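# Roll the slide box in the palm until its label is up

## Task

A slide box rests on the upturned open hand. Using the fingers and thumb alone, turn it over so that its label points upward. The box fails the task if it contacts anything besides the hand (the wrist, the camera or the camera's post count as other things) or if it leaves the hand. The arm and wrist must not move at any point, and the palm must stay facing upward throughout. To finish, bring everything to rest with no hand motor overloaded or near overload (a motor dead from the start is excused), then declare completion. The hand is then flattened automatically: the box must not drop lower while it opens and must still lie label-up.

## Robot and tools

Robot: one UR-style six-joint arm with a sixteen-motor right hand (three fingers plus a thumb) on its flange. A wrist camera, cam_wrist (672x504, fisheye), looks at the hand. Only the hand may work here; the arm must stay put.

Frames: poses, velocities and Hand target are in the scene frame: origin on the table below the arm base, +z up, +y to the left when facing +x. Pose offsets use scene-frame axes; rotations turn about the Hand target position. The hand point has its own axes: +z along straight fingers toward the tips, +x across the palm away from the thumb, +y out of the palm face. Palm face sits at y = -0.062 m in those axes; a fixed mast near the wrist on the palm side can touch the box.

execute_actions(actions, cameras): actions is a list of actions; each action is a table of up to 15 rows, one row per 1/30 s step; a short table repeats its final row to fill 15 steps (0.5 s). Each row is 24 numbers, each in [-1, 1]: dx, dy, dz, rx, ry, rz, then sixteen hand numbers, then current_limit, then speed. The first six are an offset from the Hand target as it stood when the action began (every row counts from that same start, not from the row before); 1.0 equals 0.6 m or 180 degrees, and rx, ry, rz form one rotation vector. For this task send 0 for all six in every row: that re-requests the same Hand target and keeps the arm still. Anything nonzero moves the arm and fails the task.

Hand numbers, in this fixed order: index_mcp, index_abd, index_pip, index_dip, thumb_cmc, thumb_axl, thumb_mcp, thumb_ipl, middle_mcp, middle_abd, middle_pip, middle_dip, ring_mcp, ring_abd, ring_pip, ring_dip. Each is an absolute goal angle scaled between the hinge's two stops (degrees at +1 / at -1; value when straight): finger _mcp +128/-18, straight -0.75 (knuckle curl toward palm); _abd +60/-60, straight 0 (sideways, away from thumb toward +1); _pip +108/-29, straight -0.58; _dip +117/-21, straight -0.70. thumb_cmc +120/-20, straight -0.71 (swings thumb in front of palm); thumb_axl +140/-27, straight -0.68 (rolls thumb about its own line); thumb_mcp +109/-69, straight -0.23; thumb_ipl +108/-77, straight -0.17. As fingers bend, tips first rise toward +y of the hand point, i.e. up out of the palm, which is how a flat object can be lifted and rolled. current_limit maps -1..+1 to 0..550 mA (min 11 mA); speed sets the goal ramp to (speed+1)/2 of 8.5 rad/s. Start values: current_limit +0.4, speed -0.6. The last values sent stay in force. To hold the hand unchanged, resend the sixteen numbers, limit and speed last sent; at scene start, read a result first and copy its hand_goal, since a 0 is itself a command.

cameras: names to return, ["all"], [] or null (null gives all only for an empty actions list). An empty actions list just reports state and images.

move(target, speed, blend, stop_force, zero, blocking, cameras): drives the hand point along a straight path toward a target row (or list of rows) given as offsets from the Hand target, same 24-number layout; speed in m/s 0.002 to 3.6. It exists mainly for arm travel, so here it is only useful with zero pose offsets to change hand numbers; avoid arm motion. stop_force (3 to 120 N) ends a path on felt push. wait(seconds 0-10) lets time pass holding the last command. stop brakes a running move. zoom_image(camera "cam_wrist", region [x0,y0,x1,y1] pixels, at most 504x504) enlarges part of the latest wrist image, handy for reading the label. zero_wrist_force re-zeroes the wrist sensor without motion. read_manual returns licence text only. finished_scene(scene) ends the scene for good; call it (scene 1) only when the box is label-up and all is still.

Results: end_effector_position (m) and quat_wxyz, velocities, Hand target (next offsets count from it), joint positions and torques, wrist force/torque along end-effector axes, and per hand motor: hand_goal, hand_measured, hand_current_ma, hand_state (moving, goal, blocked, overload). A move adds a move: line (done, off_target, held, fault, moving) with limits. MOTOR HOT and HAND FAULT lines warn of trouble; after HAND FAULT the remaining motion calls of that reply are skipped.

Cautions: a motor at 495 mA or more for 5 s in total shuts down for 10 s and lets go, so lower current_limit or ease goals once fingers press; the final check rejects motors near overload. A motor reading overload from the first result is permanently off and may sag. Keep the box clear of the wrist, mast, and camera, and never fling it off the hand; move fingers slowly (low speed) so the box rolls instead of jumping. Occasional outside nudges may shift the box. Thinking time lets the scene run; a stiff arm fault stops the arm for 10 s and drops hand commands.

Each tool is called after "Emit:" by a JSON object that holds its "fn" and its "kwargs".

## Session

Emit:
{"fn": "execute_actions", "kwargs": {"actions": []}}

Scene clock: 0.00 s.
end_effector_position=(+0.6036, +0.0743, +0.4358) hand_goal=(-0.754, +0.000, -0.576, -0.696, +0.104, -0.540, -0.162, -0.106, -0.754, +0.000, -0.576, -0.696, -0.754, +0.000, -0.576, -0.696) hand_measured=(-0.764, +0.000, -0.578, -0.696, +0.094, -0.542, -0.164, -0.108, -0.772, +0.000, -0.582, -0.698, -0.772, +0.000, -0.582, -0.698) hand_current_ma=(-15, +0, -1, +0, -18, -3, -3, -3, -37, +0, -7, -1, -36, +0, -7, -2) hand_state=(goal, goal, goal, goal, goal, goal, goal, goal, goal, goal, goal, goal, goal, goal, goal, goal) hand_current_limit=0.40 hand_speed=-0.60 end_effector_quat_wxyz=(+0.501, +0.462, +0.529, +0.506)
Joint positions: [-0.133 -1.179 2.219 -4.191 -1.346 -0.066]
Joint velocities: within noise
Joint torques (N m): no reading
Wrist force (N): no reading
Wrist torque (N m): no reading
Wrist force, peak (N): no reading
Hand target: +0.6036, +0.0743, +0.4358; +0.501, +0.462, +0.529, +0.506

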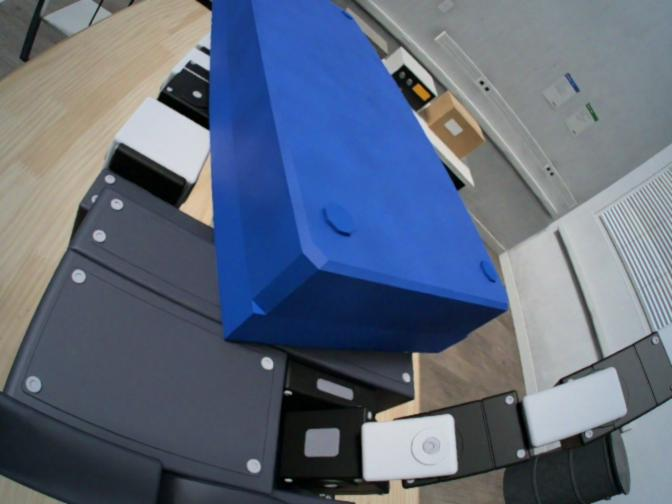

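Emit:
{"fn": "zoom_image", "kwargs": {"camera": "cam_wrist", "region": [180, 0, 520, 255]}}

Emit:
{"fn": "zoom_image", "kwargs": {"camera": "cam_wrist", "region": [180, 170, 520, 425]}}

Scaled by 1.482 from the camera's 672x504 image, which has a finer 960x720 frame.

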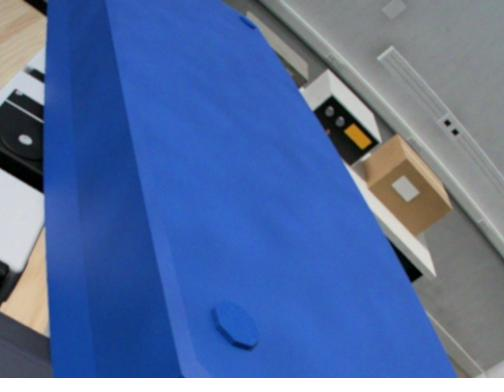

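Scaled by 1.482 from the camera's 672x504 image, which has a finer 960x720 frame.

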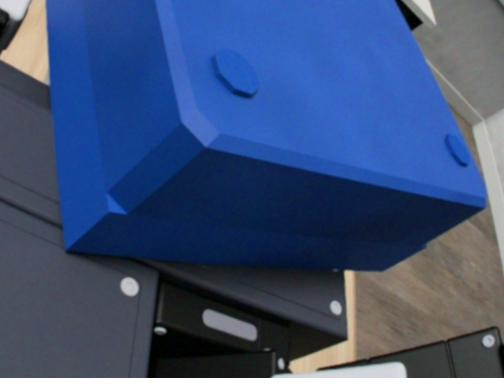

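Emit:
{"fn": "execute_actions", "kwargs": {"actions": [[[0,0,0,0,0,0,-0.754,0,-0.576,-0.696,0.571,-0.072,-0.112,0.0486,-0.754,0,-0.576,-0.696,-0.754,0,-0.576,-0.696,0.4,-0.6]],[[0,0,0,0,0,0,-0.754,0,-0.576,-0.696,1.0,-0.072,-0.112,0.319,-0.754,0,-0.576,-0.696,-0.754,0,-0.576,-0.696,0.4,-0.6]]], "cameras": ["all"]}}

Scene clock: 189.40 s.
end_effector_position=(+0.6036, +0.0743, +0.4358) hand_goal=(-0.754, +0.000, -0.576, -0.696, +1.000, -0.072, -0.112, +0.318, -0.754, +0.000, -0.576, -0.696, -0.754, +0.000, -0.576, -0.696) hand_measured=(-0.764, +0.000, -0.578, -0.696, +1.000, -0.074, -0.110, +0.316, -0.772, +0.000, -0.582, -0.698, -0.772, +0.000, -0.582, -0.698) hand_current_ma=(-15, +0, -1, +0, +0, -2, +2, -1, -37, +0, -7, -1, -36, +0, -7, -2) hand_state=(goal, goal, goal, goal, goal, goal, goal, goal, goal, goal, goal, goal, goal, goal, goal, goal) hand_current_limit=0.40 hand_speed=-0.60 end_effector_quat_wxyz=(+0.501, +0.462, +0.529, +0.506)
Joint positions: [-0.133 -1.179 2.219 -4.191 -1.346 -0.066]
Joint torques (N m): [6 -19.25 -3.54 -4.11 0.75 -1.04]
Wrist force (N): [0.0 -0.2 0.2]
Wrist torque (N m): [-0.02 -0.01 -0.06]
Wrist force, peak (N): [-0.4 -0.2 0.2]
Hand target: +0.6036, +0.0743, +0.4358; +0.501, +0.462, +0.529, +0.506
Off the commanded pose: 0.000 m, 0 deg.
Step readings (end_effector_position):
0: (+0.6036, +0.0743, +0.4358)
1: (+0.6036, +0.0743, +0.4358)
2: (+0.6036, +0.0743, +0.4358)
4: (+0.6036, +0.0743, +0.4358)
8: (+0.6036, +0.0743, +0.4358)
15: (+0.6036, +0.0743, +0.4358)
16: (+0.6036, +0.0743, +0.4358)
17: (+0.6036, +0.0743, +0.4358)
19: (+0.6036, +0.0743, +0.4358)
23: (+0.6036, +0.0743, +0.4358)
30: (+0.6036, +0.0743, +0.4358)

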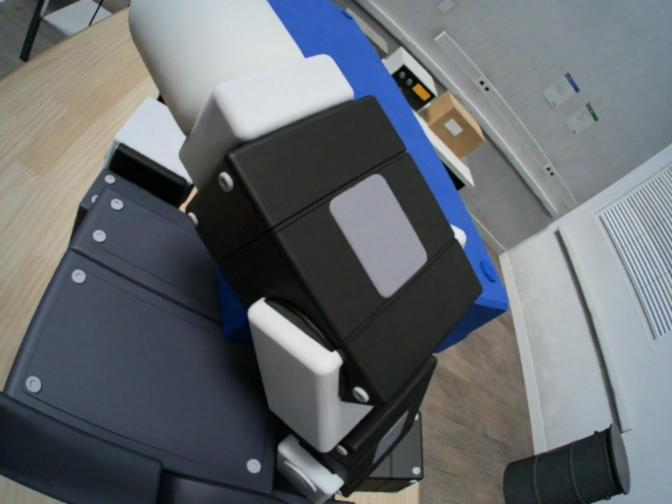

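Emit:
{"fn": "execute_actions", "kwargs": {"actions": [[[0,0,0,0,0,0,-0.754,0,-0.576,-0.696,1.0,-0.072,-0.112,0.589,-0.754,0,-0.576,-0.696,-0.754,0,-0.576,-0.696,0.4,-0.7]],[[0,0,0,0,0,0,-0.754,0,-0.576,-0.696,1.0,-0.072,-0.112,0.849,-0.754,0,-0.576,-0.696,-0.754,0,-0.576,-0.696,0.4,-0.8]]], "cameras": ["all"]}}

Scene clock: 193.07 s.
end_effector_position=(+0.6036, +0.0743, +0.4358) hand_goal=(-0.754, +0.000, -0.576, -0.696, +1.000, -0.072, -0.112, +0.848, -0.754, +0.000, -0.576, -0.696, -0.754, +0.000, -0.576, -0.696) hand_measured=(-0.764, +0.000, -0.578, -0.696, +1.000, -0.072, -0.116, +0.842, -0.772, +0.000, -0.582, -0.698, -0.772, +0.000, -0.582, -0.698) hand_current_ma=(-16, +0, -1, +0, +0, +0, -7, -12, -37, +0, -7, -1, -36, +0, -7, -2) hand_state=(goal, goal, goal, goal, goal, goal, goal, goal, goal, goal, goal, goal, goal, goal, goal, goal) hand_current_limit=0.40 hand_speed=-0.80 end_effector_quat_wxyz=(+0.501, +0.462, +0.529, +0.506)
Joint positions: [-0.133 -1.179 2.219 -4.191 -1.346 -0.066]
Joint torques (N m): [6.66 -19.96 -3.28 -4.09 0.81 -1.03]
Wrist force (N): [0.0 0.1 0.0]
Wrist torque (N m): [0.02 0.00 -0.06]
Wrist force, peak (N): [-0.2 0.0 0.3]
Hand target: +0.6036, +0.0743, +0.4358; +0.501, +0.462, +0.529, +0.506
Off the commanded pose: 0.000 m, 0 deg.
Step readings (end_effector_position):
0: (+0.6036, +0.0743, +0.4358)
1: (+0.6036, +0.0743, +0.4358)
2: (+0.6036, +0.0743, +0.4358)
4: (+0.6036, +0.0743, +0.4358)
8: (+0.6036, +0.0743, +0.4358)
15: (+0.6036, +0.0743, +0.4358)
16: (+0.6036, +0.0743, +0.4358)
17: (+0.6036, +0.0743, +0.4358)
19: (+0.6036, +0.0743, +0.4358)
23: (+0.6036, +0.0743, +0.4358)
30: (+0.6036, +0.0743, +0.4358)

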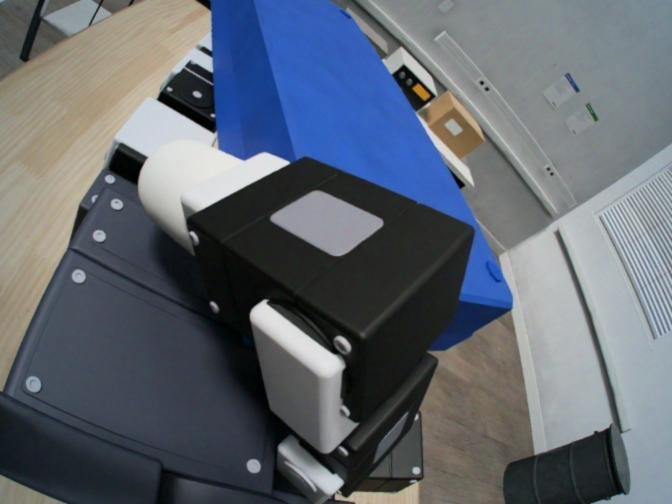

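Emit:
{"fn": "execute_actions", "kwargs": {"actions": [[[0,0,0,0,0,0,-0.754,0,-0.576,-0.696,0.857,-0.207,-0.0067,0.914,-0.754,0,-0.576,-0.696,-0.754,0,-0.576,-0.696,0.4,-0.88]],[[0,0,0,0,0,0,-0.754,0,-0.576,-0.696,0.714,-0.3425,0.0989,0.978,-0.754,0,-0.576,-0.696,-0.754,0,-0.576,-0.696,0.4,-0.88]]], "cameras": ["all"]}}

Scene clock: 199.50 s.
end_effector_position=(+0.6036, +0.0743, +0.4358) hand_goal=(-0.754, +0.000, -0.576, -0.696, +0.714, -0.342, +0.098, +0.978, -0.754, +0.000, -0.576, -0.696, -0.754, +0.000, -0.576, -0.696) hand_measured=(-0.766, +0.000, -0.578, -0.696, +0.724, -0.334, +0.098, +0.976, -0.774, +0.000, -0.582, -0.698, -0.772, +0.000, -0.582, -0.698) hand_current_ma=(-24, +0, -3, +0, +18, +18, +1, -1, -41, +0, -9, -1, -36, +0, -7, -2) hand_state=(goal, goal, goal, goal, goal, goal, goal, goal, goal, goal, goal, goal, goal, goal, goal, goal) hand_current_limit=0.40 hand_speed=-0.88 end_effector_quat_wxyz=(+0.501, +0.462, +0.529, +0.506)
Joint positions: [-0.133 -1.179 2.219 -4.191 -1.346 -0.066]
Joint torques (N m): [6.24 -20.38 -3.72 -3.96 0.68 -1.01]
Wrist force (N): [-0.1 -0.1 0.0]
Wrist torque (N m): [0.01 0.01 -0.04]
Wrist force, peak (N): [-0.1 0.0 0.5]
Hand target: +0.6036, +0.0743, +0.4358; +0.501, +0.462, +0.529, +0.506
Off the commanded pose: 0.000 m, 0 deg.
Step readings (end_effector_position):
0: (+0.6036, +0.0743, +0.4358)
1: (+0.6036, +0.0743, +0.4358)
2: (+0.6036, +0.0743, +0.4358)
4: (+0.6036, +0.0743, +0.4358)
8: (+0.6036, +0.0743, +0.4358)
15: (+0.6036, +0.0743, +0.4358)
16: (+0.6036, +0.0743, +0.4358)
17: (+0.6036, +0.0743, +0.4358)
19: (+0.6036, +0.0743, +0.4358)
23: (+0.6036, +0.0743, +0.4358)
30: (+0.6036, +0.0743, +0.4358)

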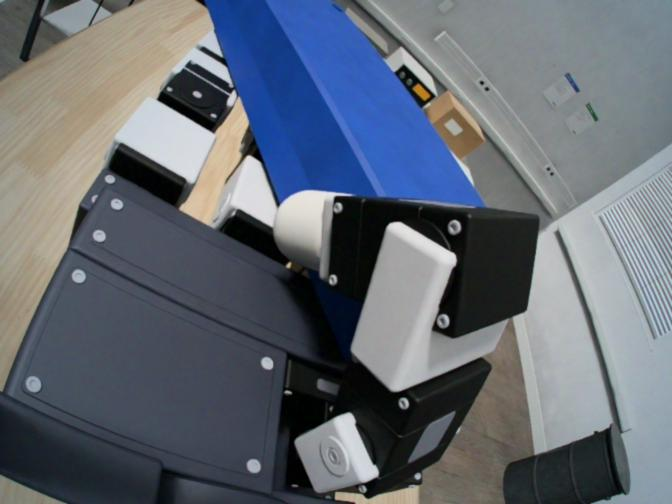

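Emit:
{"fn": "zoom_image", "kwargs": {"camera": "cam_wrist", "region": [150, 0, 520, 380]}}

Scaled by 1.326 from the camera's 672x504 image, which has a finer 960x720 frame.

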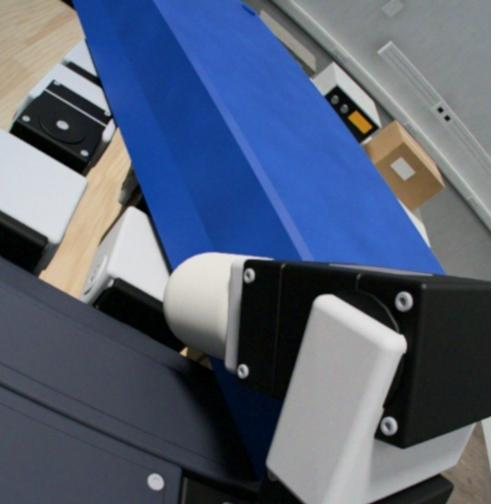

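Emit:
{"fn": "execute_actions", "kwargs": {"actions": [[[0,0,0,0,0,0,-0.754,0,-0.576,-0.696,0.571,-0.479,0.197,0.866,-0.754,0,-0.576,-0.696,-0.754,0,-0.576,-0.696,0.4,-0.88]],[[0,0,0,0,0,0,-0.754,0,-0.576,-0.696,0.4286,-0.614,0.294,0.7535,-0.754,0,-0.576,-0.696,-0.754,0,-0.576,-0.696,0.4,-0.88]]], "cameras": ["all"]}}

Emit:
{"fn": "zoom_image", "kwargs": {"camera": "cam_wrist", "region": [150, 0, 520, 380]}}

Scene clock: 215.07 s.
end_effector_position=(+0.6036, +0.0743, +0.4358) hand_goal=(-0.754, +0.000, -0.576, -0.696, +0.428, -0.614, +0.294, +0.754, -0.754, +0.000, -0.576, -0.696, -0.754, +0.000, -0.576, -0.696) hand_measured=(-0.774, +0.000, -0.584, -0.698, +0.432, -0.606, +0.298, +0.762, -0.774, +0.000, -0.582, -0.698, -0.772, +0.000, -0.582, -0.698) hand_current_ma=(-45, +0, -12, -2, +5, +15, +6, +15, -42, +0, -9, -1, -36, +1, -7, -2) hand_state=(blocked, goal, goal, goal, goal, goal, goal, goal, goal, goal, goal, goal, goal, goal, goal, goal) hand_current_limit=0.40 hand_speed=-0.88 end_effector_quat_wxyz=(+0.501, +0.462, +0.529, +0.506)
Joint positions: [-0.133 -1.179 2.219 -4.191 -1.346 -0.066]
Joint torques (N m): [5.35 -20.02 -4.96 -3.71 0.78 -0.94]
Wrist force (N): [0.0 0.0 0.1]
Wrist torque (N m): [0.05 0.00 0.01]
Wrist force, peak (N): [0.2 -0.3 -0.1]
Hand target: +0.6036, +0.0743, +0.4358; +0.501, +0.462, +0.529, +0.506
Off the commanded pose: 0.000 m, 0 deg.
Step readings (end_effector_position):
0: (+0.6036, +0.0743, +0.4358)
1: (+0.6036, +0.0743, +0.4358)
2: (+0.6036, +0.0743, +0.4358)
4: (+0.6036, +0.0743, +0.4358)
8: (+0.6036, +0.0743, +0.4358)
15: (+0.6036, +0.0743, +0.4358)
16: (+0.6036, +0.0743, +0.4358)
17: (+0.6036, +0.0743, +0.4358)
19: (+0.6036, +0.0743, +0.4358)
23: (+0.6036, +0.0743, +0.4358)
30: (+0.6036, +0.0743, +0.4358)

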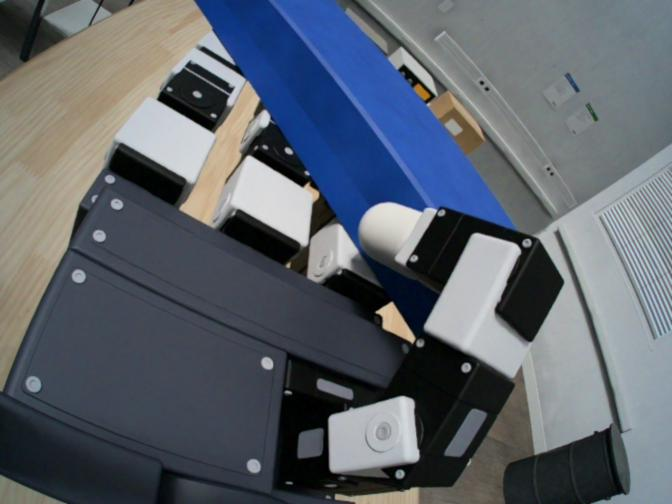

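Scaled by 1.326 from the camera's 672x504 image, which has a finer 960x720 frame.

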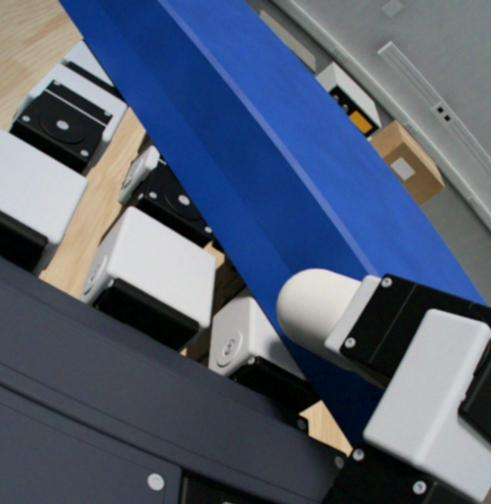

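Emit:
{"fn": "execute_actions", "kwargs": {"actions": [[[0,0,0,0,0,0,-0.754,0,-0.576,-0.696,0.371,-0.653,0.36,0.628,-0.754,0,-0.576,-0.696,-0.754,0,-0.576,-0.696,0.4,-0.88]],[[0,0,0,0,0,0,-0.754,0,-0.576,-0.696,0.314,-0.677,0.437,0.492,-0.754,0,-0.576,-0.696,-0.754,0,-0.576,-0.696,0.4,-0.88]]], "cameras": ["all"]}}

Emit:
{"fn": "zoom_image", "kwargs": {"camera": "cam_wrist", "region": [150, 0, 520, 380]}}

Scene clock: 238.27 s.
end_effector_position=(+0.6036, +0.0743, +0.4358) hand_goal=(-0.754, +0.000, -0.576, -0.696, +0.314, -0.678, +0.436, +0.492, -0.754, +0.000, -0.576, -0.696, -0.754, +0.000, -0.576, -0.696) hand_measured=(-0.776, +0.000, -0.584, -0.698, +0.314, -0.678, +0.442, +0.506, -0.774, +0.000, -0.582, -0.698, -0.772, +0.000, -0.582, -0.698) hand_current_ma=(-49, +0, -12, -2, +0, +0, +9, +34, -43, +0, -9, -1, -36, +1, -7, -2) hand_state=(blocked, goal, goal, goal, goal, goal, goal, goal, goal, goal, goal, goal, goal, goal, goal, goal) hand_current_limit=0.40 hand_speed=-0.88 end_effector_quat_wxyz=(+0.501, +0.462, +0.529, +0.506)
Joint positions: [-0.133 -1.179 2.219 -4.191 -1.346 -0.066]
Joint torques (N m): [5.25 -20.02 -6.21 -2.85 0.83 -0.89]
Wrist force (N): [-0.1 0.0 0.0]
Wrist torque (N m): [0.07 0.01 0.02]
Wrist force, peak (N): [0.1 -0.2 0.3]
Hand target: +0.6036, +0.0743, +0.4358; +0.501, +0.462, +0.529, +0.506
Off the commanded pose: 0.000 m, 0 deg.
Step readings (end_effector_position):
0: (+0.6036, +0.0743, +0.4358)
1: (+0.6036, +0.0743, +0.4358)
2: (+0.6036, +0.0743, +0.4358)
4: (+0.6036, +0.0743, +0.4358)
8: (+0.6036, +0.0743, +0.4358)
15: (+0.6036, +0.0743, +0.4358)
16: (+0.6036, +0.0743, +0.4358)
17: (+0.6036, +0.0743, +0.4358)
19: (+0.6036, +0.0743, +0.4358)
23: (+0.6036, +0.0743, +0.4358)
30: (+0.6036, +0.0743, +0.4358)

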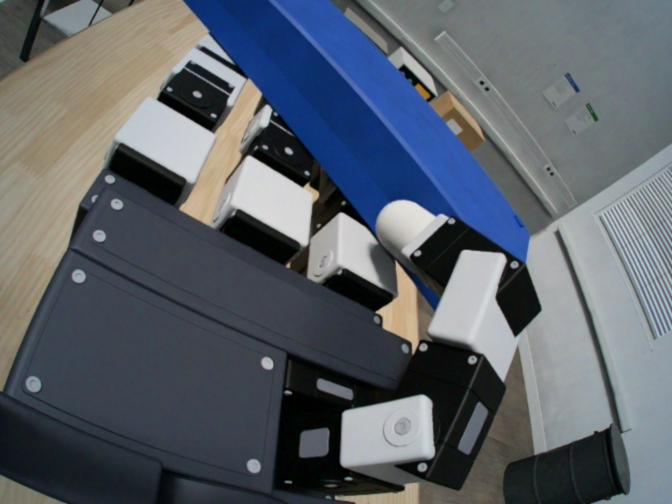

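Scaled by 1.326 from the camera's 672x504 image, which has a finer 960x720 frame.

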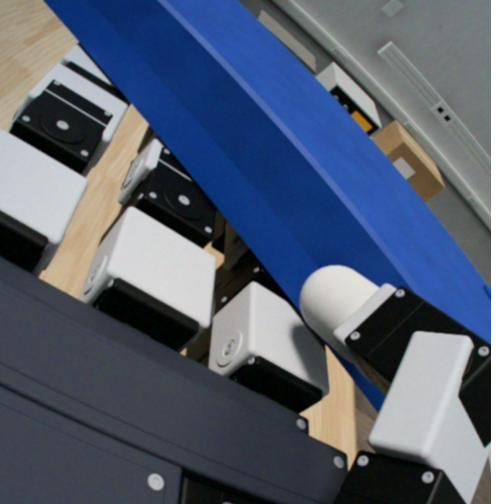

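Emit:
{"fn": "execute_actions", "kwargs": {"actions": [[[0,0,0,0,0,0,-0.754,0,-0.576,-0.696,0.314,-0.677,0.528,0.323,-0.754,0,-0.576,-0.696,-0.754,0,-0.576,-0.696,0.4,-0.88]],[[0,0,0,0,0,0,-0.754,0,-0.576,-0.696,0.27,-0.677,0.63,0.145,-0.754,0,-0.576,-0.696,-0.754,0,-0.576,-0.696,0.4,-0.88]]], "cameras": ["all"]}}

Emit:
{"fn": "zoom_image", "kwargs": {"camera": "cam_wrist", "region": [150, 0, 580, 380]}}

Scene clock: 259.20 s.
end_effector_position=(+0.6036, +0.0743, +0.4358) hand_goal=(-0.754, +0.000, -0.576, -0.696, +0.270, -0.678, +0.630, +0.144, -0.754, +0.000, -0.576, -0.696, -0.754, +0.000, -0.576, -0.696) hand_measured=(-0.778, +0.000, -0.584, -0.698, +0.270, -0.680, +0.638, +0.154, -0.774, +0.000, -0.582, -0.698, -0.772, +0.000, -0.582, -0.698) hand_current_ma=(-55, +0, -13, -2, +0, -2, +16, +27, -45, +0, -9, -1, -36, +1, -7, -2) hand_state=(blocked, goal, goal, goal, goal, goal, goal, goal, blocked, goal, goal, goal, goal, goal, goal, goal) hand_current_limit=0.40 hand_speed=-0.88 end_effector_quat_wxyz=(+0.501, +0.462, +0.529, +0.506)
Joint positions: [-0.133 -1.179 2.219 -4.191 -1.346 -0.066]
Joint torques (N m): [3.86 -20.8 -7.29 -2.42 0.97 -0.92]
Wrist force (N): [0.0 -0.1 0.0]
Wrist torque (N m): [0.08 0.00 0.03]
Wrist force, peak (N): [0.1 -0.1 0.3]
Hand target: +0.6036, +0.0743, +0.4358; +0.501, +0.462, +0.529, +0.506
Off the commanded pose: 0.000 m, 0 deg.
Step readings (end_effector_position):
0: (+0.6036, +0.0743, +0.4358)
1: (+0.6036, +0.0743, +0.4358)
2: (+0.6036, +0.0743, +0.4358)
4: (+0.6036, +0.0743, +0.4358)
8: (+0.6036, +0.0743, +0.4358)
15: (+0.6036, +0.0743, +0.4358)
16: (+0.6036, +0.0743, +0.4358)
17: (+0.6036, +0.0743, +0.4358)
19: (+0.6036, +0.0743, +0.4358)
23: (+0.6036, +0.0743, +0.4358)
30: (+0.6036, +0.0743, +0.4358)

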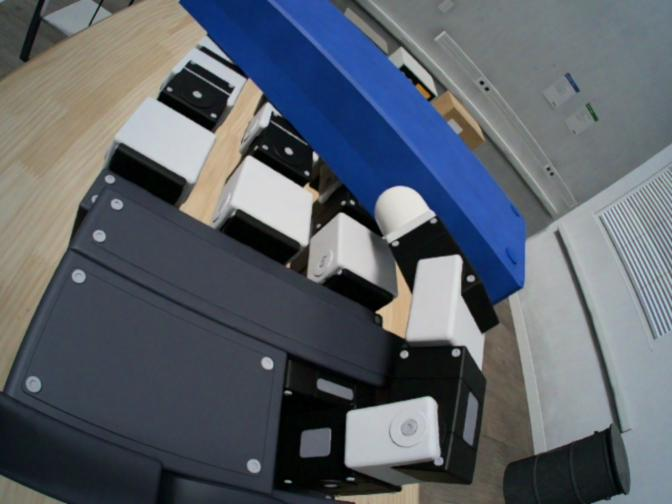

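Scaled by 1.172 from the camera's 672x504 image, which has a finer 960x720 frame.

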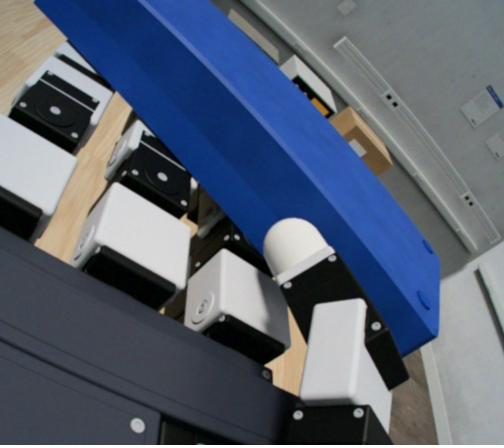

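Emit:
{"fn": "zoom_image", "kwargs": {"camera": "cam_wrist", "region": [360, 140, 560, 340]}}

Scaled by 2.520 from the camera's 672x504 image, which has a finer 960x720 frame.

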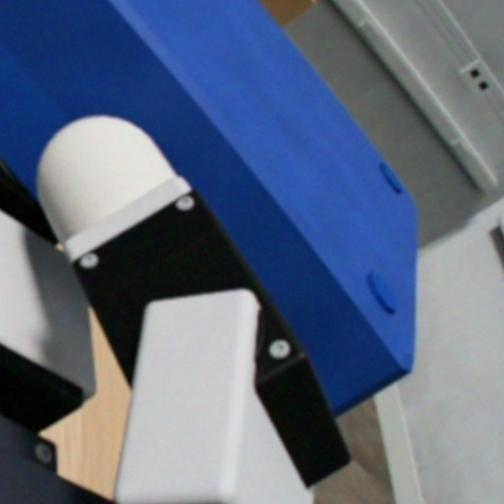

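Emit:
{"fn": "execute_actions", "kwargs": {"actions": [[[0,0,0,0,0,0,-0.754,0,-0.285,-0.696,0.27,-0.677,0.63,0.145,-0.754,0,-0.285,-0.696,-0.754,0,-0.285,-0.696,0.4,-0.88]],[[0,0,0,0,0,0,-0.754,0,-0.285,-0.696,0.27,-0.677,0.63,0.145,-0.754,0,-0.285,-0.696,-0.754,0,-0.285,-0.696,0.4,-0.88]]], "cameras": ["all"]}}

Scene clock: 296.80 s.
end_effector_position=(+0.6036, +0.0743, +0.4358) hand_goal=(-0.754, +0.000, -0.286, -0.696, +0.270, -0.678, +0.630, +0.144, -0.754, +0.000, -0.286, -0.696, -0.754, +0.000, -0.286, -0.696) hand_measured=(-0.778, +0.002, -0.312, -0.700, +0.268, -0.684, +0.638, +0.152, -0.774, +0.000, -0.308, -0.698, -0.772, +0.000, -0.300, -0.698) hand_current_ma=(-55, +1, -58, -4, -1, -10, +16, +18, -45, +0, -43, -1, -36, +1, -23, -2) hand_state=(blocked, goal, blocked, goal, goal, goal, goal, goal, blocked, goal, blocked, goal, goal, goal, goal, goal) hand_current_limit=0.40 hand_speed=-0.88 end_effector_quat_wxyz=(+0.501, +0.462, +0.529, +0.506)
Joint positions: [-0.133 -1.179 2.219 -4.191 -1.346 -0.066]
Joint torques (N m): [0.83 -22.36 -9.84 -1.25 0.98 -0.77]
Wrist force (N): [0.0 -0.1 -0.1]
Wrist torque (N m): [0.07 0.00 0.03]
Wrist force, peak (N): [0.2 0.3 0.1]
Hand target: +0.6036, +0.0743, +0.4358; +0.501, +0.462, +0.529, +0.506
Off the commanded pose: 0.000 m, 0 deg.
Step readings (end_effector_position):
0: (+0.6036, +0.0743, +0.4358)
1: (+0.6036, +0.0743, +0.4358)
2: (+0.6036, +0.0743, +0.4358)
4: (+0.6036, +0.0743, +0.4358)
8: (+0.6036, +0.0743, +0.4358)
15: (+0.6036, +0.0743, +0.4358)
16: (+0.6036, +0.0743, +0.4358)
17: (+0.6036, +0.0743, +0.4358)
19: (+0.6036, +0.0743, +0.4358)
23: (+0.6036, +0.0743, +0.4358)
30: (+0.6036, +0.0743, +0.4358)

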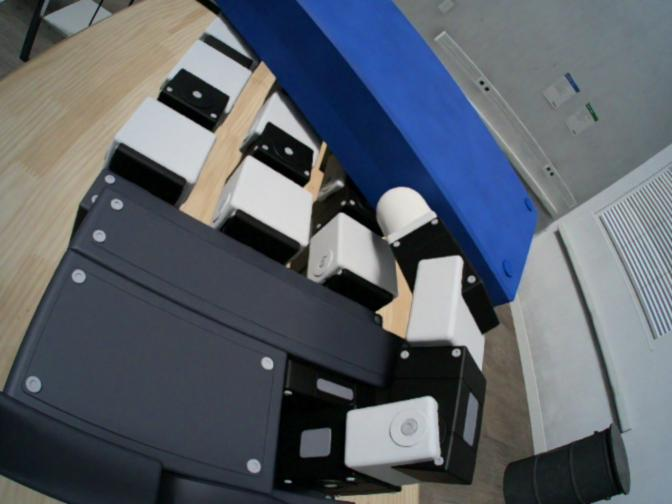

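Emit:
{"fn": "execute_actions", "kwargs": {"actions": [[[0,0,0,0,0,0,-0.754,0,-0.09,-0.696,0.27,-0.677,0.63,0.145,-0.754,0,-0.285,-0.696,-0.754,0,-0.46,-0.696,0.4,-0.9]],[[0,0,0,0,0,0,-0.754,0,-0.09,-0.696,0.27,-0.677,0.63,0.145,-0.754,0,-0.285,-0.696,-0.754,0,-0.46,-0.696,0.4,-0.9]]], "cameras": ["all"]}}

Scene clock: 307.30 s.
end_effector_position=(+0.6036, +0.0743, +0.4358) hand_goal=(-0.754, +0.000, -0.090, -0.696, +0.270, -0.678, +0.630, +0.144, -0.754, +0.000, -0.286, -0.696, -0.754, +0.000, -0.460, -0.696) hand_measured=(-0.782, +0.002, -0.126, -0.702, +0.268, -0.684, +0.640, +0.152, -0.774, +0.000, -0.296, -0.698, -0.772, +0.000, -0.460, -0.698) hand_current_ma=(-67, +2, -90, -10, -1, -10, +23, +18, -45, +0, -15, -1, -36, +1, +0, -2) hand_state=(blocked, goal, blocked, goal, goal, goal, goal, goal, blocked, goal, goal, goal, goal, goal, goal, goal) hand_current_limit=0.40 hand_speed=-0.90 end_effector_quat_wxyz=(+0.501, +0.462, +0.529, +0.506)
Joint positions: [-0.133 -1.179 2.219 -4.191 -1.346 -0.066]
Joint torques (N m): [0.94 -23.76 -10.21 -1.05 1.1 -0.88]
Wrist force (N): [0.2 0.0 0.2]
Wrist torque (N m): [0.05 -0.02 0.03]
Wrist force, peak (N): [0.0 0.2 0.3]
Hand target: +0.6036, +0.0743, +0.4358; +0.501, +0.462, +0.529, +0.506
Off the commanded pose: 0.000 m, 0 deg.
Step readings (end_effector_position):
0: (+0.6036, +0.0743, +0.4358)
1: (+0.6036, +0.0743, +0.4358)
2: (+0.6036, +0.0743, +0.4358)
4: (+0.6036, +0.0743, +0.4358)
8: (+0.6036, +0.0743, +0.4358)
15: (+0.6036, +0.0743, +0.4358)
16: (+0.6036, +0.0743, +0.4358)
17: (+0.6036, +0.0743, +0.4358)
19: (+0.6036, +0.0743, +0.4358)
23: (+0.6036, +0.0743, +0.4358)
30: (+0.6036, +0.0743, +0.4358)

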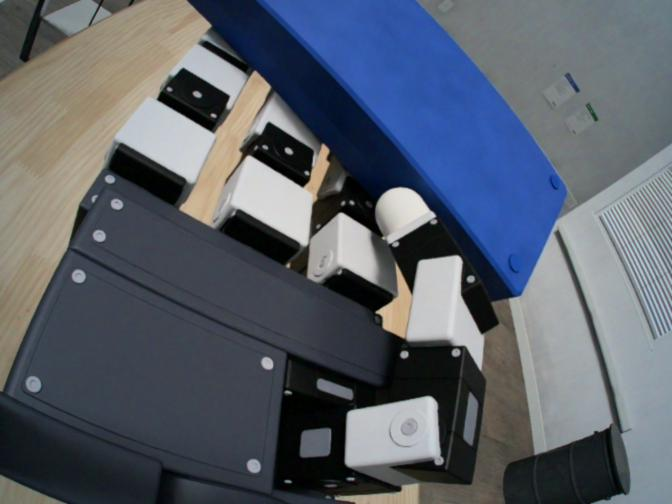

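Emit:
{"fn": "execute_actions", "kwargs": {"actions": [[[0,0,0,0,0,0,-0.754,0,0.153,-0.696,0.27,-0.677,0.63,0.145,-0.754,0,-0.139,-0.696,-0.754,0,-0.4,-0.696,0.4,-0.9]],[[0,0,0,0,0,0,-0.754,0,0.153,-0.696,0.27,-0.677,0.63,0.145,-0.754,0,-0.139,-0.696,-0.754,0,-0.4,-0.696,0.4,-0.9]]], "cameras": ["all"]}}

Emit:
{"fn": "zoom_image", "kwargs": {"camera": "cam_wrist", "region": [150, 0, 580, 320]}}

Scene clock: 312.60 s.
end_effector_position=(+0.6036, +0.0743, +0.4358) hand_goal=(-0.754, +0.000, +0.152, -0.696, +0.270, -0.678, +0.630, +0.144, -0.754, +0.000, -0.140, -0.696, -0.754, +0.000, -0.400, -0.696) hand_measured=(-0.782, +0.002, +0.122, -0.704, +0.268, -0.686, +0.640, +0.152, -0.774, +0.000, -0.152, -0.698, -0.772, +0.000, -0.408, -0.698) hand_current_ma=(-69, +2, -71, -11, -3, -14, +23, +18, -45, +0, -19, -1, -36, +1, -10, -2) hand_state=(blocked, goal, blocked, goal, goal, goal, goal, goal, blocked, goal, goal, goal, goal, goal, goal, goal) hand_current_limit=0.40 hand_speed=-0.90 end_effector_quat_wxyz=(+0.501, +0.462, +0.529, +0.506)
Joint positions: [-0.133 -1.179 2.219 -4.191 -1.346 -0.066]
Joint torques (N m): [1.1 -23.12 -10.8 -0.83 1.06 -0.97]
Wrist force (N): [0.1 -0.1 0.1]
Wrist torque (N m): [0.03 -0.02 0.01]
Wrist force, peak (N): [0.3 0.1 -0.2]
Hand target: +0.6036, +0.0743, +0.4358; +0.501, +0.462, +0.529, +0.506
Off the commanded pose: 0.000 m, 0 deg.
Step readings (end_effector_position):
0: (+0.6036, +0.0743, +0.4358)
1: (+0.6036, +0.0743, +0.4358)
2: (+0.6036, +0.0743, +0.4358)
4: (+0.6036, +0.0743, +0.4358)
8: (+0.6036, +0.0743, +0.4358)
15: (+0.6036, +0.0743, +0.4358)
16: (+0.6036, +0.0743, +0.4358)
17: (+0.6036, +0.0743, +0.4358)
19: (+0.6036, +0.0743, +0.4358)
23: (+0.6036, +0.0743, +0.4358)
30: (+0.6036, +0.0743, +0.4358)

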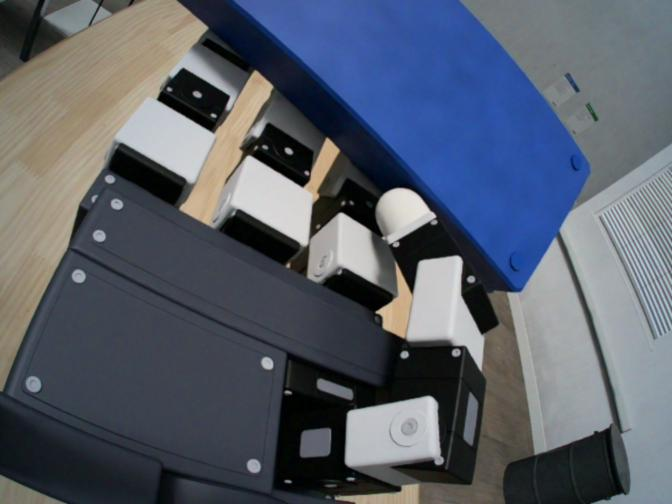

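Scaled by 1.172 from the camera's 672x504 image, which has a finer 960x720 frame.

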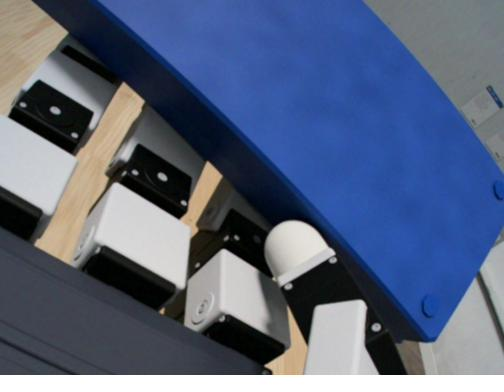

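Emit:
{"fn": "execute_actions", "kwargs": {"actions": [[[0,0,0,0,0,0,-0.754,0,0.23,-0.696,0.27,-0.677,0.528,0.323,-0.754,0,-0.05,-0.696,-0.754,0,-0.34,-0.696,0.4,-0.9]],[[0,0,0,0,0,0,-0.754,0,0.3,-0.696,0.27,-0.677,0.437,0.492,-0.754,0,0.0365,-0.696,-0.754,0,-0.285,-0.696,0.4,-0.9]]], "cameras": ["all"]}}

Emit:
{"fn": "zoom_image", "kwargs": {"camera": "cam_wrist", "region": [150, 0, 600, 320]}}

Scene clock: 323.10 s.
end_effector_position=(+0.6036, +0.0743, +0.4358) hand_goal=(-0.754, +0.000, +0.300, -0.696, +0.270, -0.678, +0.436, +0.492, -0.754, +0.000, +0.036, -0.696, -0.754, +0.000, -0.286, -0.696) hand_measured=(-0.782, +0.002, +0.286, -0.702, +0.268, -0.680, +0.454, +0.492, -0.774, +0.000, +0.028, -0.698, -0.772, +0.000, -0.294, -0.698) hand_current_ma=(-69, +1, -23, -10, -3, -3, +47, +1, -45, +0, -10, -1, -36, +1, -13, -2) hand_state=(blocked, goal, goal, goal, goal, goal, goal, goal, blocked, goal, goal, goal, goal, goal, goal, goal) hand_current_limit=0.40 hand_speed=-0.90 end_effector_quat_wxyz=(+0.501, +0.462, +0.529, +0.506)
Joint positions: [-0.133 -1.179 2.219 -4.191 -1.346 -0.066]
Joint torques (N m): [0.92 -24.02 -11.78 -1.05 1.04 -0.88]
Wrist force (N): [0.2 -0.1 0.1]
Wrist torque (N m): [0.00 -0.03 0.01]
Wrist force, peak (N): [0.1 -0.3 0.3]
Hand target: +0.6036, +0.0743, +0.4358; +0.501, +0.462, +0.529, +0.506
Off the commanded pose: 0.000 m, 0 deg.
Step readings (end_effector_position):
0: (+0.6036, +0.0743, +0.4358)
1: (+0.6036, +0.0743, +0.4358)
2: (+0.6036, +0.0743, +0.4358)
4: (+0.6036, +0.0743, +0.4358)
8: (+0.6036, +0.0743, +0.4358)
15: (+0.6036, +0.0743, +0.4358)
16: (+0.6036, +0.0743, +0.4358)
17: (+0.6036, +0.0743, +0.4358)
19: (+0.6036, +0.0743, +0.4358)
23: (+0.6036, +0.0743, +0.4358)
30: (+0.6036, +0.0743, +0.4358)

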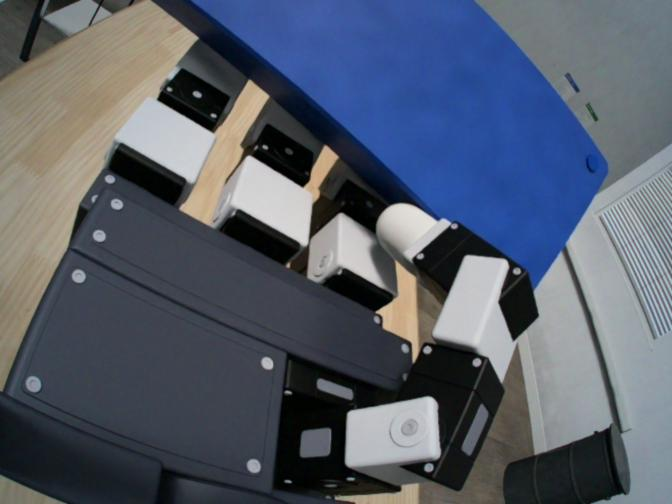

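Scaled by 1.120 from the camera's 672x504 image, which has a finer 960x720 frame.

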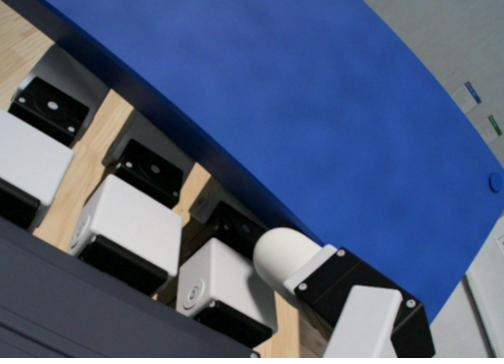

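Emit:
{"fn": "execute_actions", "kwargs": {"actions": [[[0,0,0,0,0,0,-0.754,0,0.33,-0.696,0.27,-0.677,0.437,0.492,-0.754,0,0.16,-0.696,-0.754,0,-0.14,-0.696,0.4,-0.9]],[[0,0,0,0,0,0,-0.754,0,0.372,-0.696,0.27,-0.677,0.36,0.628,-0.754,0,0.27,-0.696,-0.754,0,0.007,-0.696,0.4,-0.9]]], "cameras": ["all"]}}

Emit:
{"fn": "zoom_image", "kwargs": {"camera": "cam_wrist", "region": [150, 0, 600, 320]}}

Scene clock: 335.10 s.
end_effector_position=(+0.6036, +0.0743, +0.4358) hand_goal=(-0.754, +0.000, +0.372, -0.696, +0.270, -0.678, +0.360, +0.628, -0.754, +0.000, +0.270, -0.696, -0.754, +0.000, +0.006, -0.696) hand_measured=(-0.782, +0.002, +0.360, -0.702, +0.266, -0.684, +0.376, +0.628, -0.774, +0.000, +0.264, -0.698, -0.772, +0.000, +0.000, -0.698) hand_current_ma=(-68, +1, -19, -8, -4, -13, +44, +1, -45, +0, -8, -1, -36, +1, -9, -2) hand_state=(blocked, goal, goal, goal, goal, goal, goal, goal, blocked, goal, goal, goal, goal, goal, goal, goal) hand_current_limit=0.40 hand_speed=-0.90 end_effector_quat_wxyz=(+0.501, +0.462, +0.529, +0.506)
Joint positions: [-0.133 -1.179 2.219 -4.191 -1.346 -0.066]
Joint torques (N m): [-0.28 -23.63 -11.37 -1.01 1.15 -0.88]
Wrist force (N): [-0.1 -0.1 0.1]
Wrist torque (N m): [-0.02 0.01 -0.02]
Wrist force, peak (N): [0.2 -0.4 0.2]
Hand target: +0.6036, +0.0743, +0.4358; +0.501, +0.462, +0.529, +0.506
Off the commanded pose: 0.000 m, 0 deg.
Step readings (end_effector_position):
0: (+0.6036, +0.0743, +0.4358)
1: (+0.6036, +0.0743, +0.4358)
2: (+0.6036, +0.0743, +0.4358)
4: (+0.6036, +0.0743, +0.4358)
8: (+0.6036, +0.0743, +0.4358)
15: (+0.6036, +0.0743, +0.4358)
16: (+0.6036, +0.0743, +0.4358)
17: (+0.6036, +0.0743, +0.4358)
19: (+0.6036, +0.0743, +0.4358)
23: (+0.6036, +0.0743, +0.4358)
30: (+0.6036, +0.0743, +0.4358)

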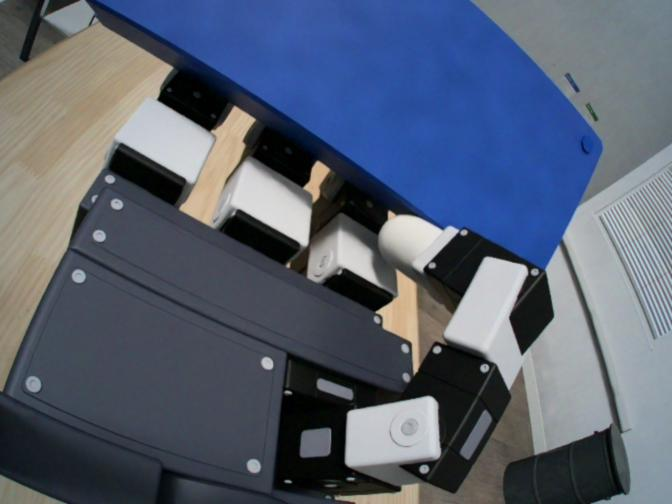

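Scaled by 1.120 from the camera's 672x504 image, which has a finer 960x720 frame.

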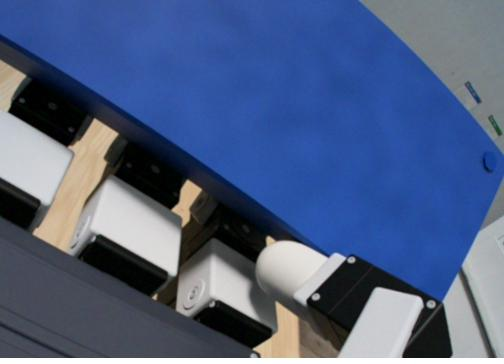

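Emit:
{"fn": "execute_actions", "kwargs": {"actions": [[[0,0,0,0,0,0,-0.754,0,0.474,-0.696,0.27,-0.677,0.33,0.69,-0.754,0,0.416,-0.696,-0.754,0,0.182,-0.696,0.4,-0.9]],[[0,0,0,0,0,0,-0.754,0,0.562,-0.696,0.27,-0.677,0.294,0.7535,-0.754,0,0.533,-0.696,-0.754,0,0.387,-0.696,0.4,-0.9]]], "cameras": ["all"]}}

Emit:
{"fn": "zoom_image", "kwargs": {"camera": "cam_wrist", "region": [150, 0, 600, 320]}}

Scene clock: 347.87 s.
end_effector_position=(+0.6036, +0.0743, +0.4358) hand_goal=(-0.754, +0.000, +0.562, -0.696, +0.270, -0.678, +0.294, +0.754, -0.754, +0.000, +0.532, -0.696, -0.754, +0.000, +0.386, -0.696) hand_measured=(-0.772, +0.002, +0.558, -0.698, +0.266, -0.684, +0.320, +0.760, -0.774, +0.000, +0.508, -0.700, -0.772, +0.000, +0.382, -0.698) hand_current_ma=(-38, +1, -5, -3, -4, -12, +79, +10, -45, +0, -53, -4, -36, +1, -6, -2) hand_state=(goal, goal, goal, goal, goal, goal, blocked, goal, blocked, goal, blocked, goal, goal, goal, goal, goal) hand_current_limit=0.40 hand_speed=-0.90 end_effector_quat_wxyz=(+0.501, +0.462, +0.529, +0.506)
Joint positions: [-0.133 -1.179 2.219 -4.191 -1.346 -0.066]
Joint torques (N m): [-0.58 -23.07 -11.57 -0.88 1.31 -0.71]
Wrist force (N): [0.0 -0.2 -0.1]
Wrist torque (N m): [-0.05 0.00 -0.03]
Wrist force, peak (N): [0.2 -0.3 -0.2]
Hand target: +0.6036, +0.0743, +0.4358; +0.501, +0.462, +0.529, +0.506
Off the commanded pose: 0.000 m, 0 deg.
Step readings (end_effector_position):
0: (+0.6036, +0.0743, +0.4358)
1: (+0.6036, +0.0743, +0.4358)
2: (+0.6036, +0.0743, +0.4358)
4: (+0.6036, +0.0743, +0.4358)
8: (+0.6036, +0.0743, +0.4358)
15: (+0.6036, +0.0743, +0.4358)
16: (+0.6036, +0.0743, +0.4358)
17: (+0.6036, +0.0743, +0.4358)
19: (+0.6036, +0.0743, +0.4358)
23: (+0.6036, +0.0743, +0.4358)
30: (+0.6036, +0.0743, +0.4358)

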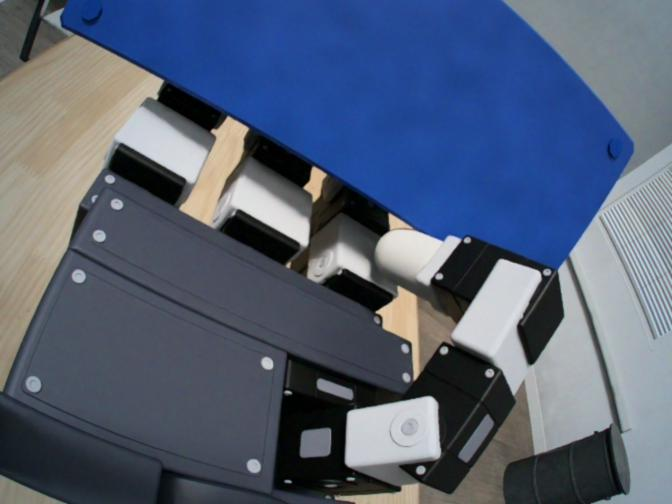

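Scaled by 1.120 from the camera's 672x504 image, which has a finer 960x720 frame.

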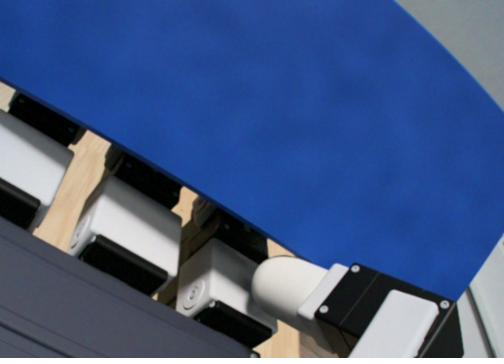

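Emit:
{"fn": "execute_actions", "kwargs": {"actions": [[[0,0,0,0,0,0,-0.754,0,0.562,-0.696,0.27,-0.677,0.27,0.812,-0.754,0,0.55,-0.696,-0.754,0,0.45,-0.696,0.4,-0.92]],[[0,0,0,0,0,0,-0.754,0,0.562,-0.696,0.27,-0.677,0.247,0.872,-0.754,0,0.562,-0.696,-0.754,0,0.504,-0.696,0.4,-0.92]]], "cameras": ["all"]}}

Emit:
{"fn": "zoom_image", "kwargs": {"camera": "cam_wrist", "region": [150, 0, 650, 320]}}

Scene clock: 368.47 s.
end_effector_position=(+0.6036, +0.0743, +0.4358) hand_goal=(-0.754, +0.000, +0.562, -0.696, +0.270, -0.678, +0.246, +0.872, -0.754, +0.000, +0.562, -0.696, -0.754, +0.000, +0.504, -0.696) hand_measured=(-0.772, +0.002, +0.558, -0.698, +0.266, -0.684, +0.266, +0.874, -0.774, +0.000, +0.556, -0.700, -0.772, +0.000, +0.498, -0.698) hand_current_ma=(-38, +1, -5, -3, -4, -10, +59, +3, -45, +0, -9, -4, -36, +1, -8, -2) hand_state=(goal, goal, goal, goal, goal, goal, blocked, goal, blocked, goal, goal, goal, goal, goal, goal, goal) hand_current_limit=0.40 hand_speed=-0.92 end_effector_quat_wxyz=(+0.501, +0.462, +0.529, +0.506)
Joint positions: [-0.133 -1.179 2.219 -4.191 -1.346 -0.066]
Joint torques (N m): [-1.26 -23.53 -12.64 -0.99 1.39 -0.72]
Wrist force (N): [0.1 0.0 0.0]
Wrist torque (N m): [-0.04 -0.02 -0.01]
Wrist force, peak (N): [0.3 -0.3 0.1]
Hand target: +0.6036, +0.0743, +0.4358; +0.501, +0.462, +0.529, +0.506
Off the commanded pose: 0.000 m, 0 deg.
Step readings (end_effector_position):
0: (+0.6036, +0.0743, +0.4358)
1: (+0.6036, +0.0743, +0.4358)
2: (+0.6036, +0.0743, +0.4358)
4: (+0.6036, +0.0743, +0.4358)
8: (+0.6036, +0.0743, +0.4358)
15: (+0.6036, +0.0743, +0.4358)
16: (+0.6036, +0.0743, +0.4358)
17: (+0.6036, +0.0743, +0.4358)
19: (+0.6036, +0.0743, +0.4358)
23: (+0.6036, +0.0743, +0.4358)
30: (+0.6036, +0.0743, +0.4358)

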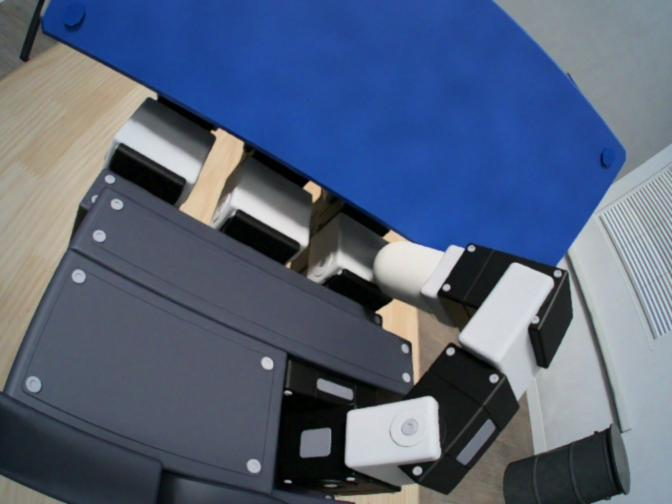

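Scaled by 1.008 from the camera's 672x504 image, which has a finer 960x720 frame.

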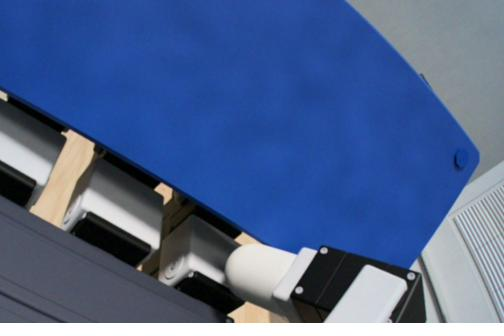

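Emit:
{"fn": "execute_actions", "kwargs": {"actions": [[[0,0,0,0,0,0,-0.754,0,0.562,-0.696,0.27,-0.677,0.205,0.94,-0.754,0,0.562,-0.696,-0.754,0,0.54,-0.696,0.4,-0.92]],[[0,0,0,0,0,0,-0.754,0,0.562,-0.696,0.27,-0.677,0.164,1.0,-0.754,0,0.562,-0.696,-0.754,0,0.562,-0.696,0.4,-0.92]]], "cameras": ["all"]}}

Emit:
{"fn": "zoom_image", "kwargs": {"camera": "cam_wrist", "region": [150, 50, 650, 370]}}

Scene clock: 407.57 s.
end_effector_position=(+0.6036, +0.0743, +0.4358) hand_goal=(-0.754, +0.000, +0.562, -0.696, +0.270, -0.678, +0.164, +1.000, -0.754, +0.000, +0.562, -0.696, -0.754, +0.000, +0.562, -0.696) hand_measured=(-0.772, +0.002, +0.558, -0.698, +0.266, -0.682, +0.172, +0.998, -0.774, +0.000, +0.558, -0.698, -0.772, +0.000, +0.558, -0.698) hand_current_ma=(-37, +1, -4, -3, -4, -5, +16, -2, -42, +0, -5, -3, -36, +1, -5, -2) hand_state=(goal, goal, goal, goal, goal, goal, goal, goal, goal, goal, goal, goal, goal, goal, goal, goal) hand_current_limit=0.40 hand_speed=-0.92 end_effector_quat_wxyz=(+0.501, +0.462, +0.529, +0.506)
Joint positions: [-0.133 -1.179 2.219 -4.191 -1.346 -0.066]
Joint torques (N m): [-2.3 -25.63 -13.54 -2.6 1.08 -0.36]
Wrist force (N): [0.0 0.0 -0.2]
Wrist torque (N m): [-0.09 -0.01 0.01]
Wrist force, peak (N): [0.3 -0.9 0.2]
Hand target: +0.6036, +0.0743, +0.4358; +0.501, +0.462, +0.529, +0.506
Off the commanded pose: 0.000 m, 0 deg.
Step readings (end_effector_position):
0: (+0.6036, +0.0743, +0.4358)
1: (+0.6036, +0.0743, +0.4358)
2: (+0.6036, +0.0743, +0.4358)
4: (+0.6036, +0.0743, +0.4358)
8: (+0.6036, +0.0743, +0.4358)
15: (+0.6036, +0.0743, +0.4358)
16: (+0.6036, +0.0743, +0.4358)
17: (+0.6036, +0.0743, +0.4358)
19: (+0.6036, +0.0743, +0.4358)
23: (+0.6036, +0.0743, +0.4358)
30: (+0.6036, +0.0743, +0.4358)

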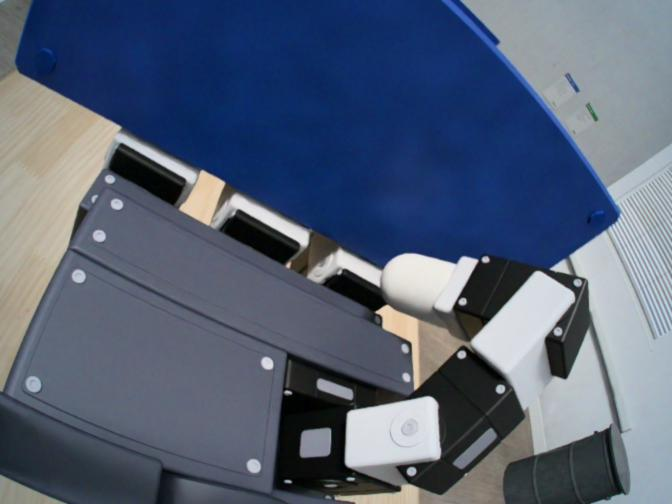

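Scaled by 1.008 from the camera's 672x504 image, which has a finer 960x720 frame.

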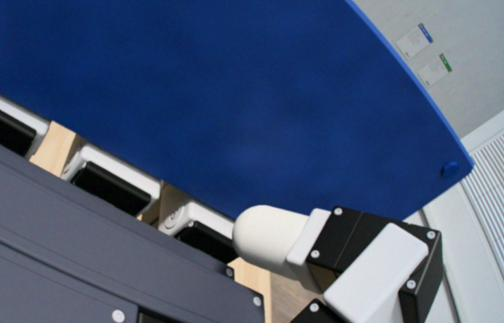

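Emit:
{"fn": "execute_actions", "kwargs": {"actions": [[[0,0,0,0,0,0,-0.754,0,0.562,-0.696,0.857,-0.477,0.121,0.952,-0.754,0,0.562,-0.696,-0.754,0,0.562,-0.696,0.4,-0.85]],[[0,0,0,0,0,0,-0.754,0,0.562,-0.696,0.857,-0.477,0.121,0.952,-0.754,0,0.562,-0.696,-0.754,0,0.562,-0.696,0.4,-0.85]],[[0,0,0,0,0,0,-0.754,0,0.562,-0.696,0.857,-0.505,0.221,0.79,-0.754,0,0.562,-0.696,-0.754,0,0.562,-0.696,0.4,-0.9]]], "cameras": ["all"]}}

Emit:
{"fn": "zoom_image", "kwargs": {"camera": "cam_wrist", "region": [0, 0, 672, 370]}}

Scene clock: 444.67 s.
end_effector_position=(+0.6036, +0.0743, +0.4358) hand_goal=(-0.754, +0.000, +0.562, -0.696, +0.856, -0.506, +0.220, +0.790, -0.754, +0.000, +0.562, -0.696, -0.754, +0.000, +0.562, -0.696) hand_measured=(-0.772, +0.002, +0.558, -0.698, +0.858, -0.502, +0.226, +0.802, -0.774, +0.000, +0.558, -0.698, -0.772, +0.000, +0.558, -0.698) hand_current_ma=(-36, +1, -4, -3, +1, +5, +10, +32, -41, +0, -5, -3, -35, +1, -4, -2) hand_state=(goal, goal, goal, goal, goal, goal, goal, goal, goal, goal, goal, goal, goal, goal, goal, goal) hand_current_limit=0.40 hand_speed=-0.90 end_effector_quat_wxyz=(+0.501, +0.462, +0.529, +0.506)
Joint positions: [-0.133 -1.179 2.219 -4.191 -1.346 -0.066]
Joint torques (N m): [-3.4 -27.19 -15.35 -3.36 0.99 -0.32]
Wrist force (N): [0.1 -0.2 0.1]
Wrist torque (N m): [-0.10 -0.02 -0.02]
Wrist force, peak (N): [0.3 0.2 0.4]
Hand target: +0.6036, +0.0743, +0.4358; +0.501, +0.462, +0.529, +0.506
Off the commanded pose: 0.000 m, 0 deg.
Step readings (end_effector_position):
0: (+0.6036, +0.0743, +0.4358)
1: (+0.6036, +0.0743, +0.4358)
2: (+0.6036, +0.0743, +0.4358)
4: (+0.6036, +0.0743, +0.4358)
8: (+0.6036, +0.0743, +0.4358)
15: (+0.6036, +0.0743, +0.4358)
16: (+0.6036, +0.0743, +0.4358)
17: (+0.6036, +0.0743, +0.4358)
19: (+0.6036, +0.0743, +0.4358)
23: (+0.6036, +0.0743, +0.4358)
30: (+0.6036, +0.0743, +0.4358)
31: (+0.6036, +0.0743, +0.4358)
32: (+0.6036, +0.0743, +0.4358)
34: (+0.6036, +0.0743, +0.4358)
38: (+0.6036, +0.0743, +0.4358)
45: (+0.6036, +0.0743, +0.4358)

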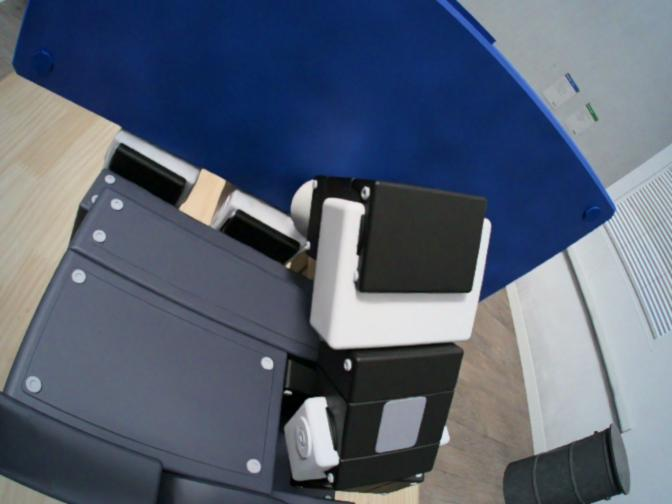

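Region (0, 0, 672, 370) is 672x370 pixels. A region can be at most 504 by 504 pixels.

Emit:
{"fn": "execute_actions", "kwargs": {"actions": [[[0,0,0,0,0,0,-0.754,0,0.562,-0.696,0.857,-0.526,0.334,0.599,-0.754,0,0.562,-0.696,-0.754,0,0.562,-0.696,0.4,-0.9]],[[0,0,0,0,0,0,-0.754,0,0.562,-0.696,0.857,-0.526,0.334,0.599,-0.754,0,0.562,-0.696,-0.754,0,0.562,-0.696,0.4,-0.9]]], "cameras": ["all"]}}

Scene clock: 449.23 s.
end_effector_position=(+0.6036, +0.0743, +0.4358) hand_goal=(-0.754, +0.000, +0.562, -0.696, +0.856, -0.526, +0.334, +0.598, -0.754, +0.000, +0.562, -0.696, -0.754, +0.000, +0.562, -0.696) hand_measured=(-0.772, +0.002, +0.558, -0.698, +0.852, -0.528, +0.316, +0.612, -0.774, +0.000, +0.558, -0.698, -0.772, +0.000, +0.558, -0.698) hand_current_ma=(-39, +1, -4, -3, -6, -2, -49, +37, -41, +0, -5, -3, -39, +1, -4, -2) hand_state=(goal, goal, goal, goal, goal, goal, goal, goal, goal, goal, goal, goal, goal, goal, goal, goal) hand_current_limit=0.40 hand_speed=-0.90 end_effector_quat_wxyz=(+0.501, +0.462, +0.529, +0.506)
Joint positions: [-0.133 -1.179 2.219 -4.191 -1.346 -0.066]
Joint torques (N m): [-3.11 -27.94 -15.52 -3.4 0.79 -0.13]
Wrist force (N): [-0.1 0.1 0.2]
Wrist torque (N m): [-0.05 -0.01 -0.02]
Wrist force, peak (N): [0.1 -0.3 0.4]
Hand target: +0.6036, +0.0743, +0.4358; +0.501, +0.462, +0.529, +0.506
Off the commanded pose: 0.000 m, 0 deg.
Step readings (end_effector_position):
0: (+0.6036, +0.0743, +0.4358)
1: (+0.6036, +0.0743, +0.4358)
2: (+0.6036, +0.0743, +0.4358)
4: (+0.6036, +0.0743, +0.4358)
8: (+0.6036, +0.0743, +0.4358)
15: (+0.6036, +0.0743, +0.4358)
16: (+0.6036, +0.0743, +0.4358)
17: (+0.6036, +0.0743, +0.4358)
19: (+0.6036, +0.0743, +0.4358)
23: (+0.6036, +0.0743, +0.4358)
30: (+0.6036, +0.0743, +0.4358)

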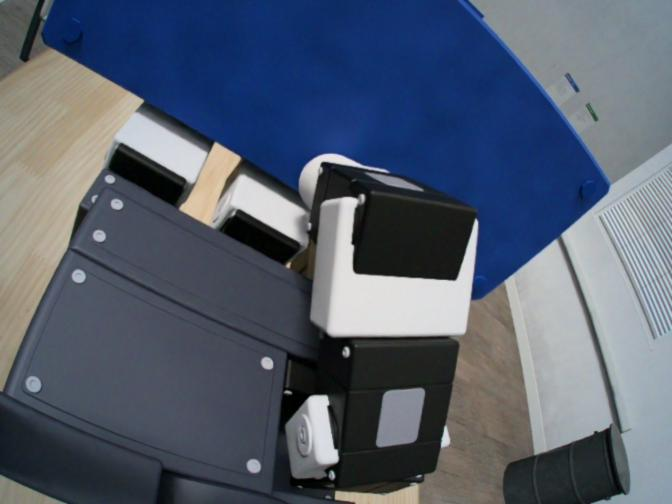

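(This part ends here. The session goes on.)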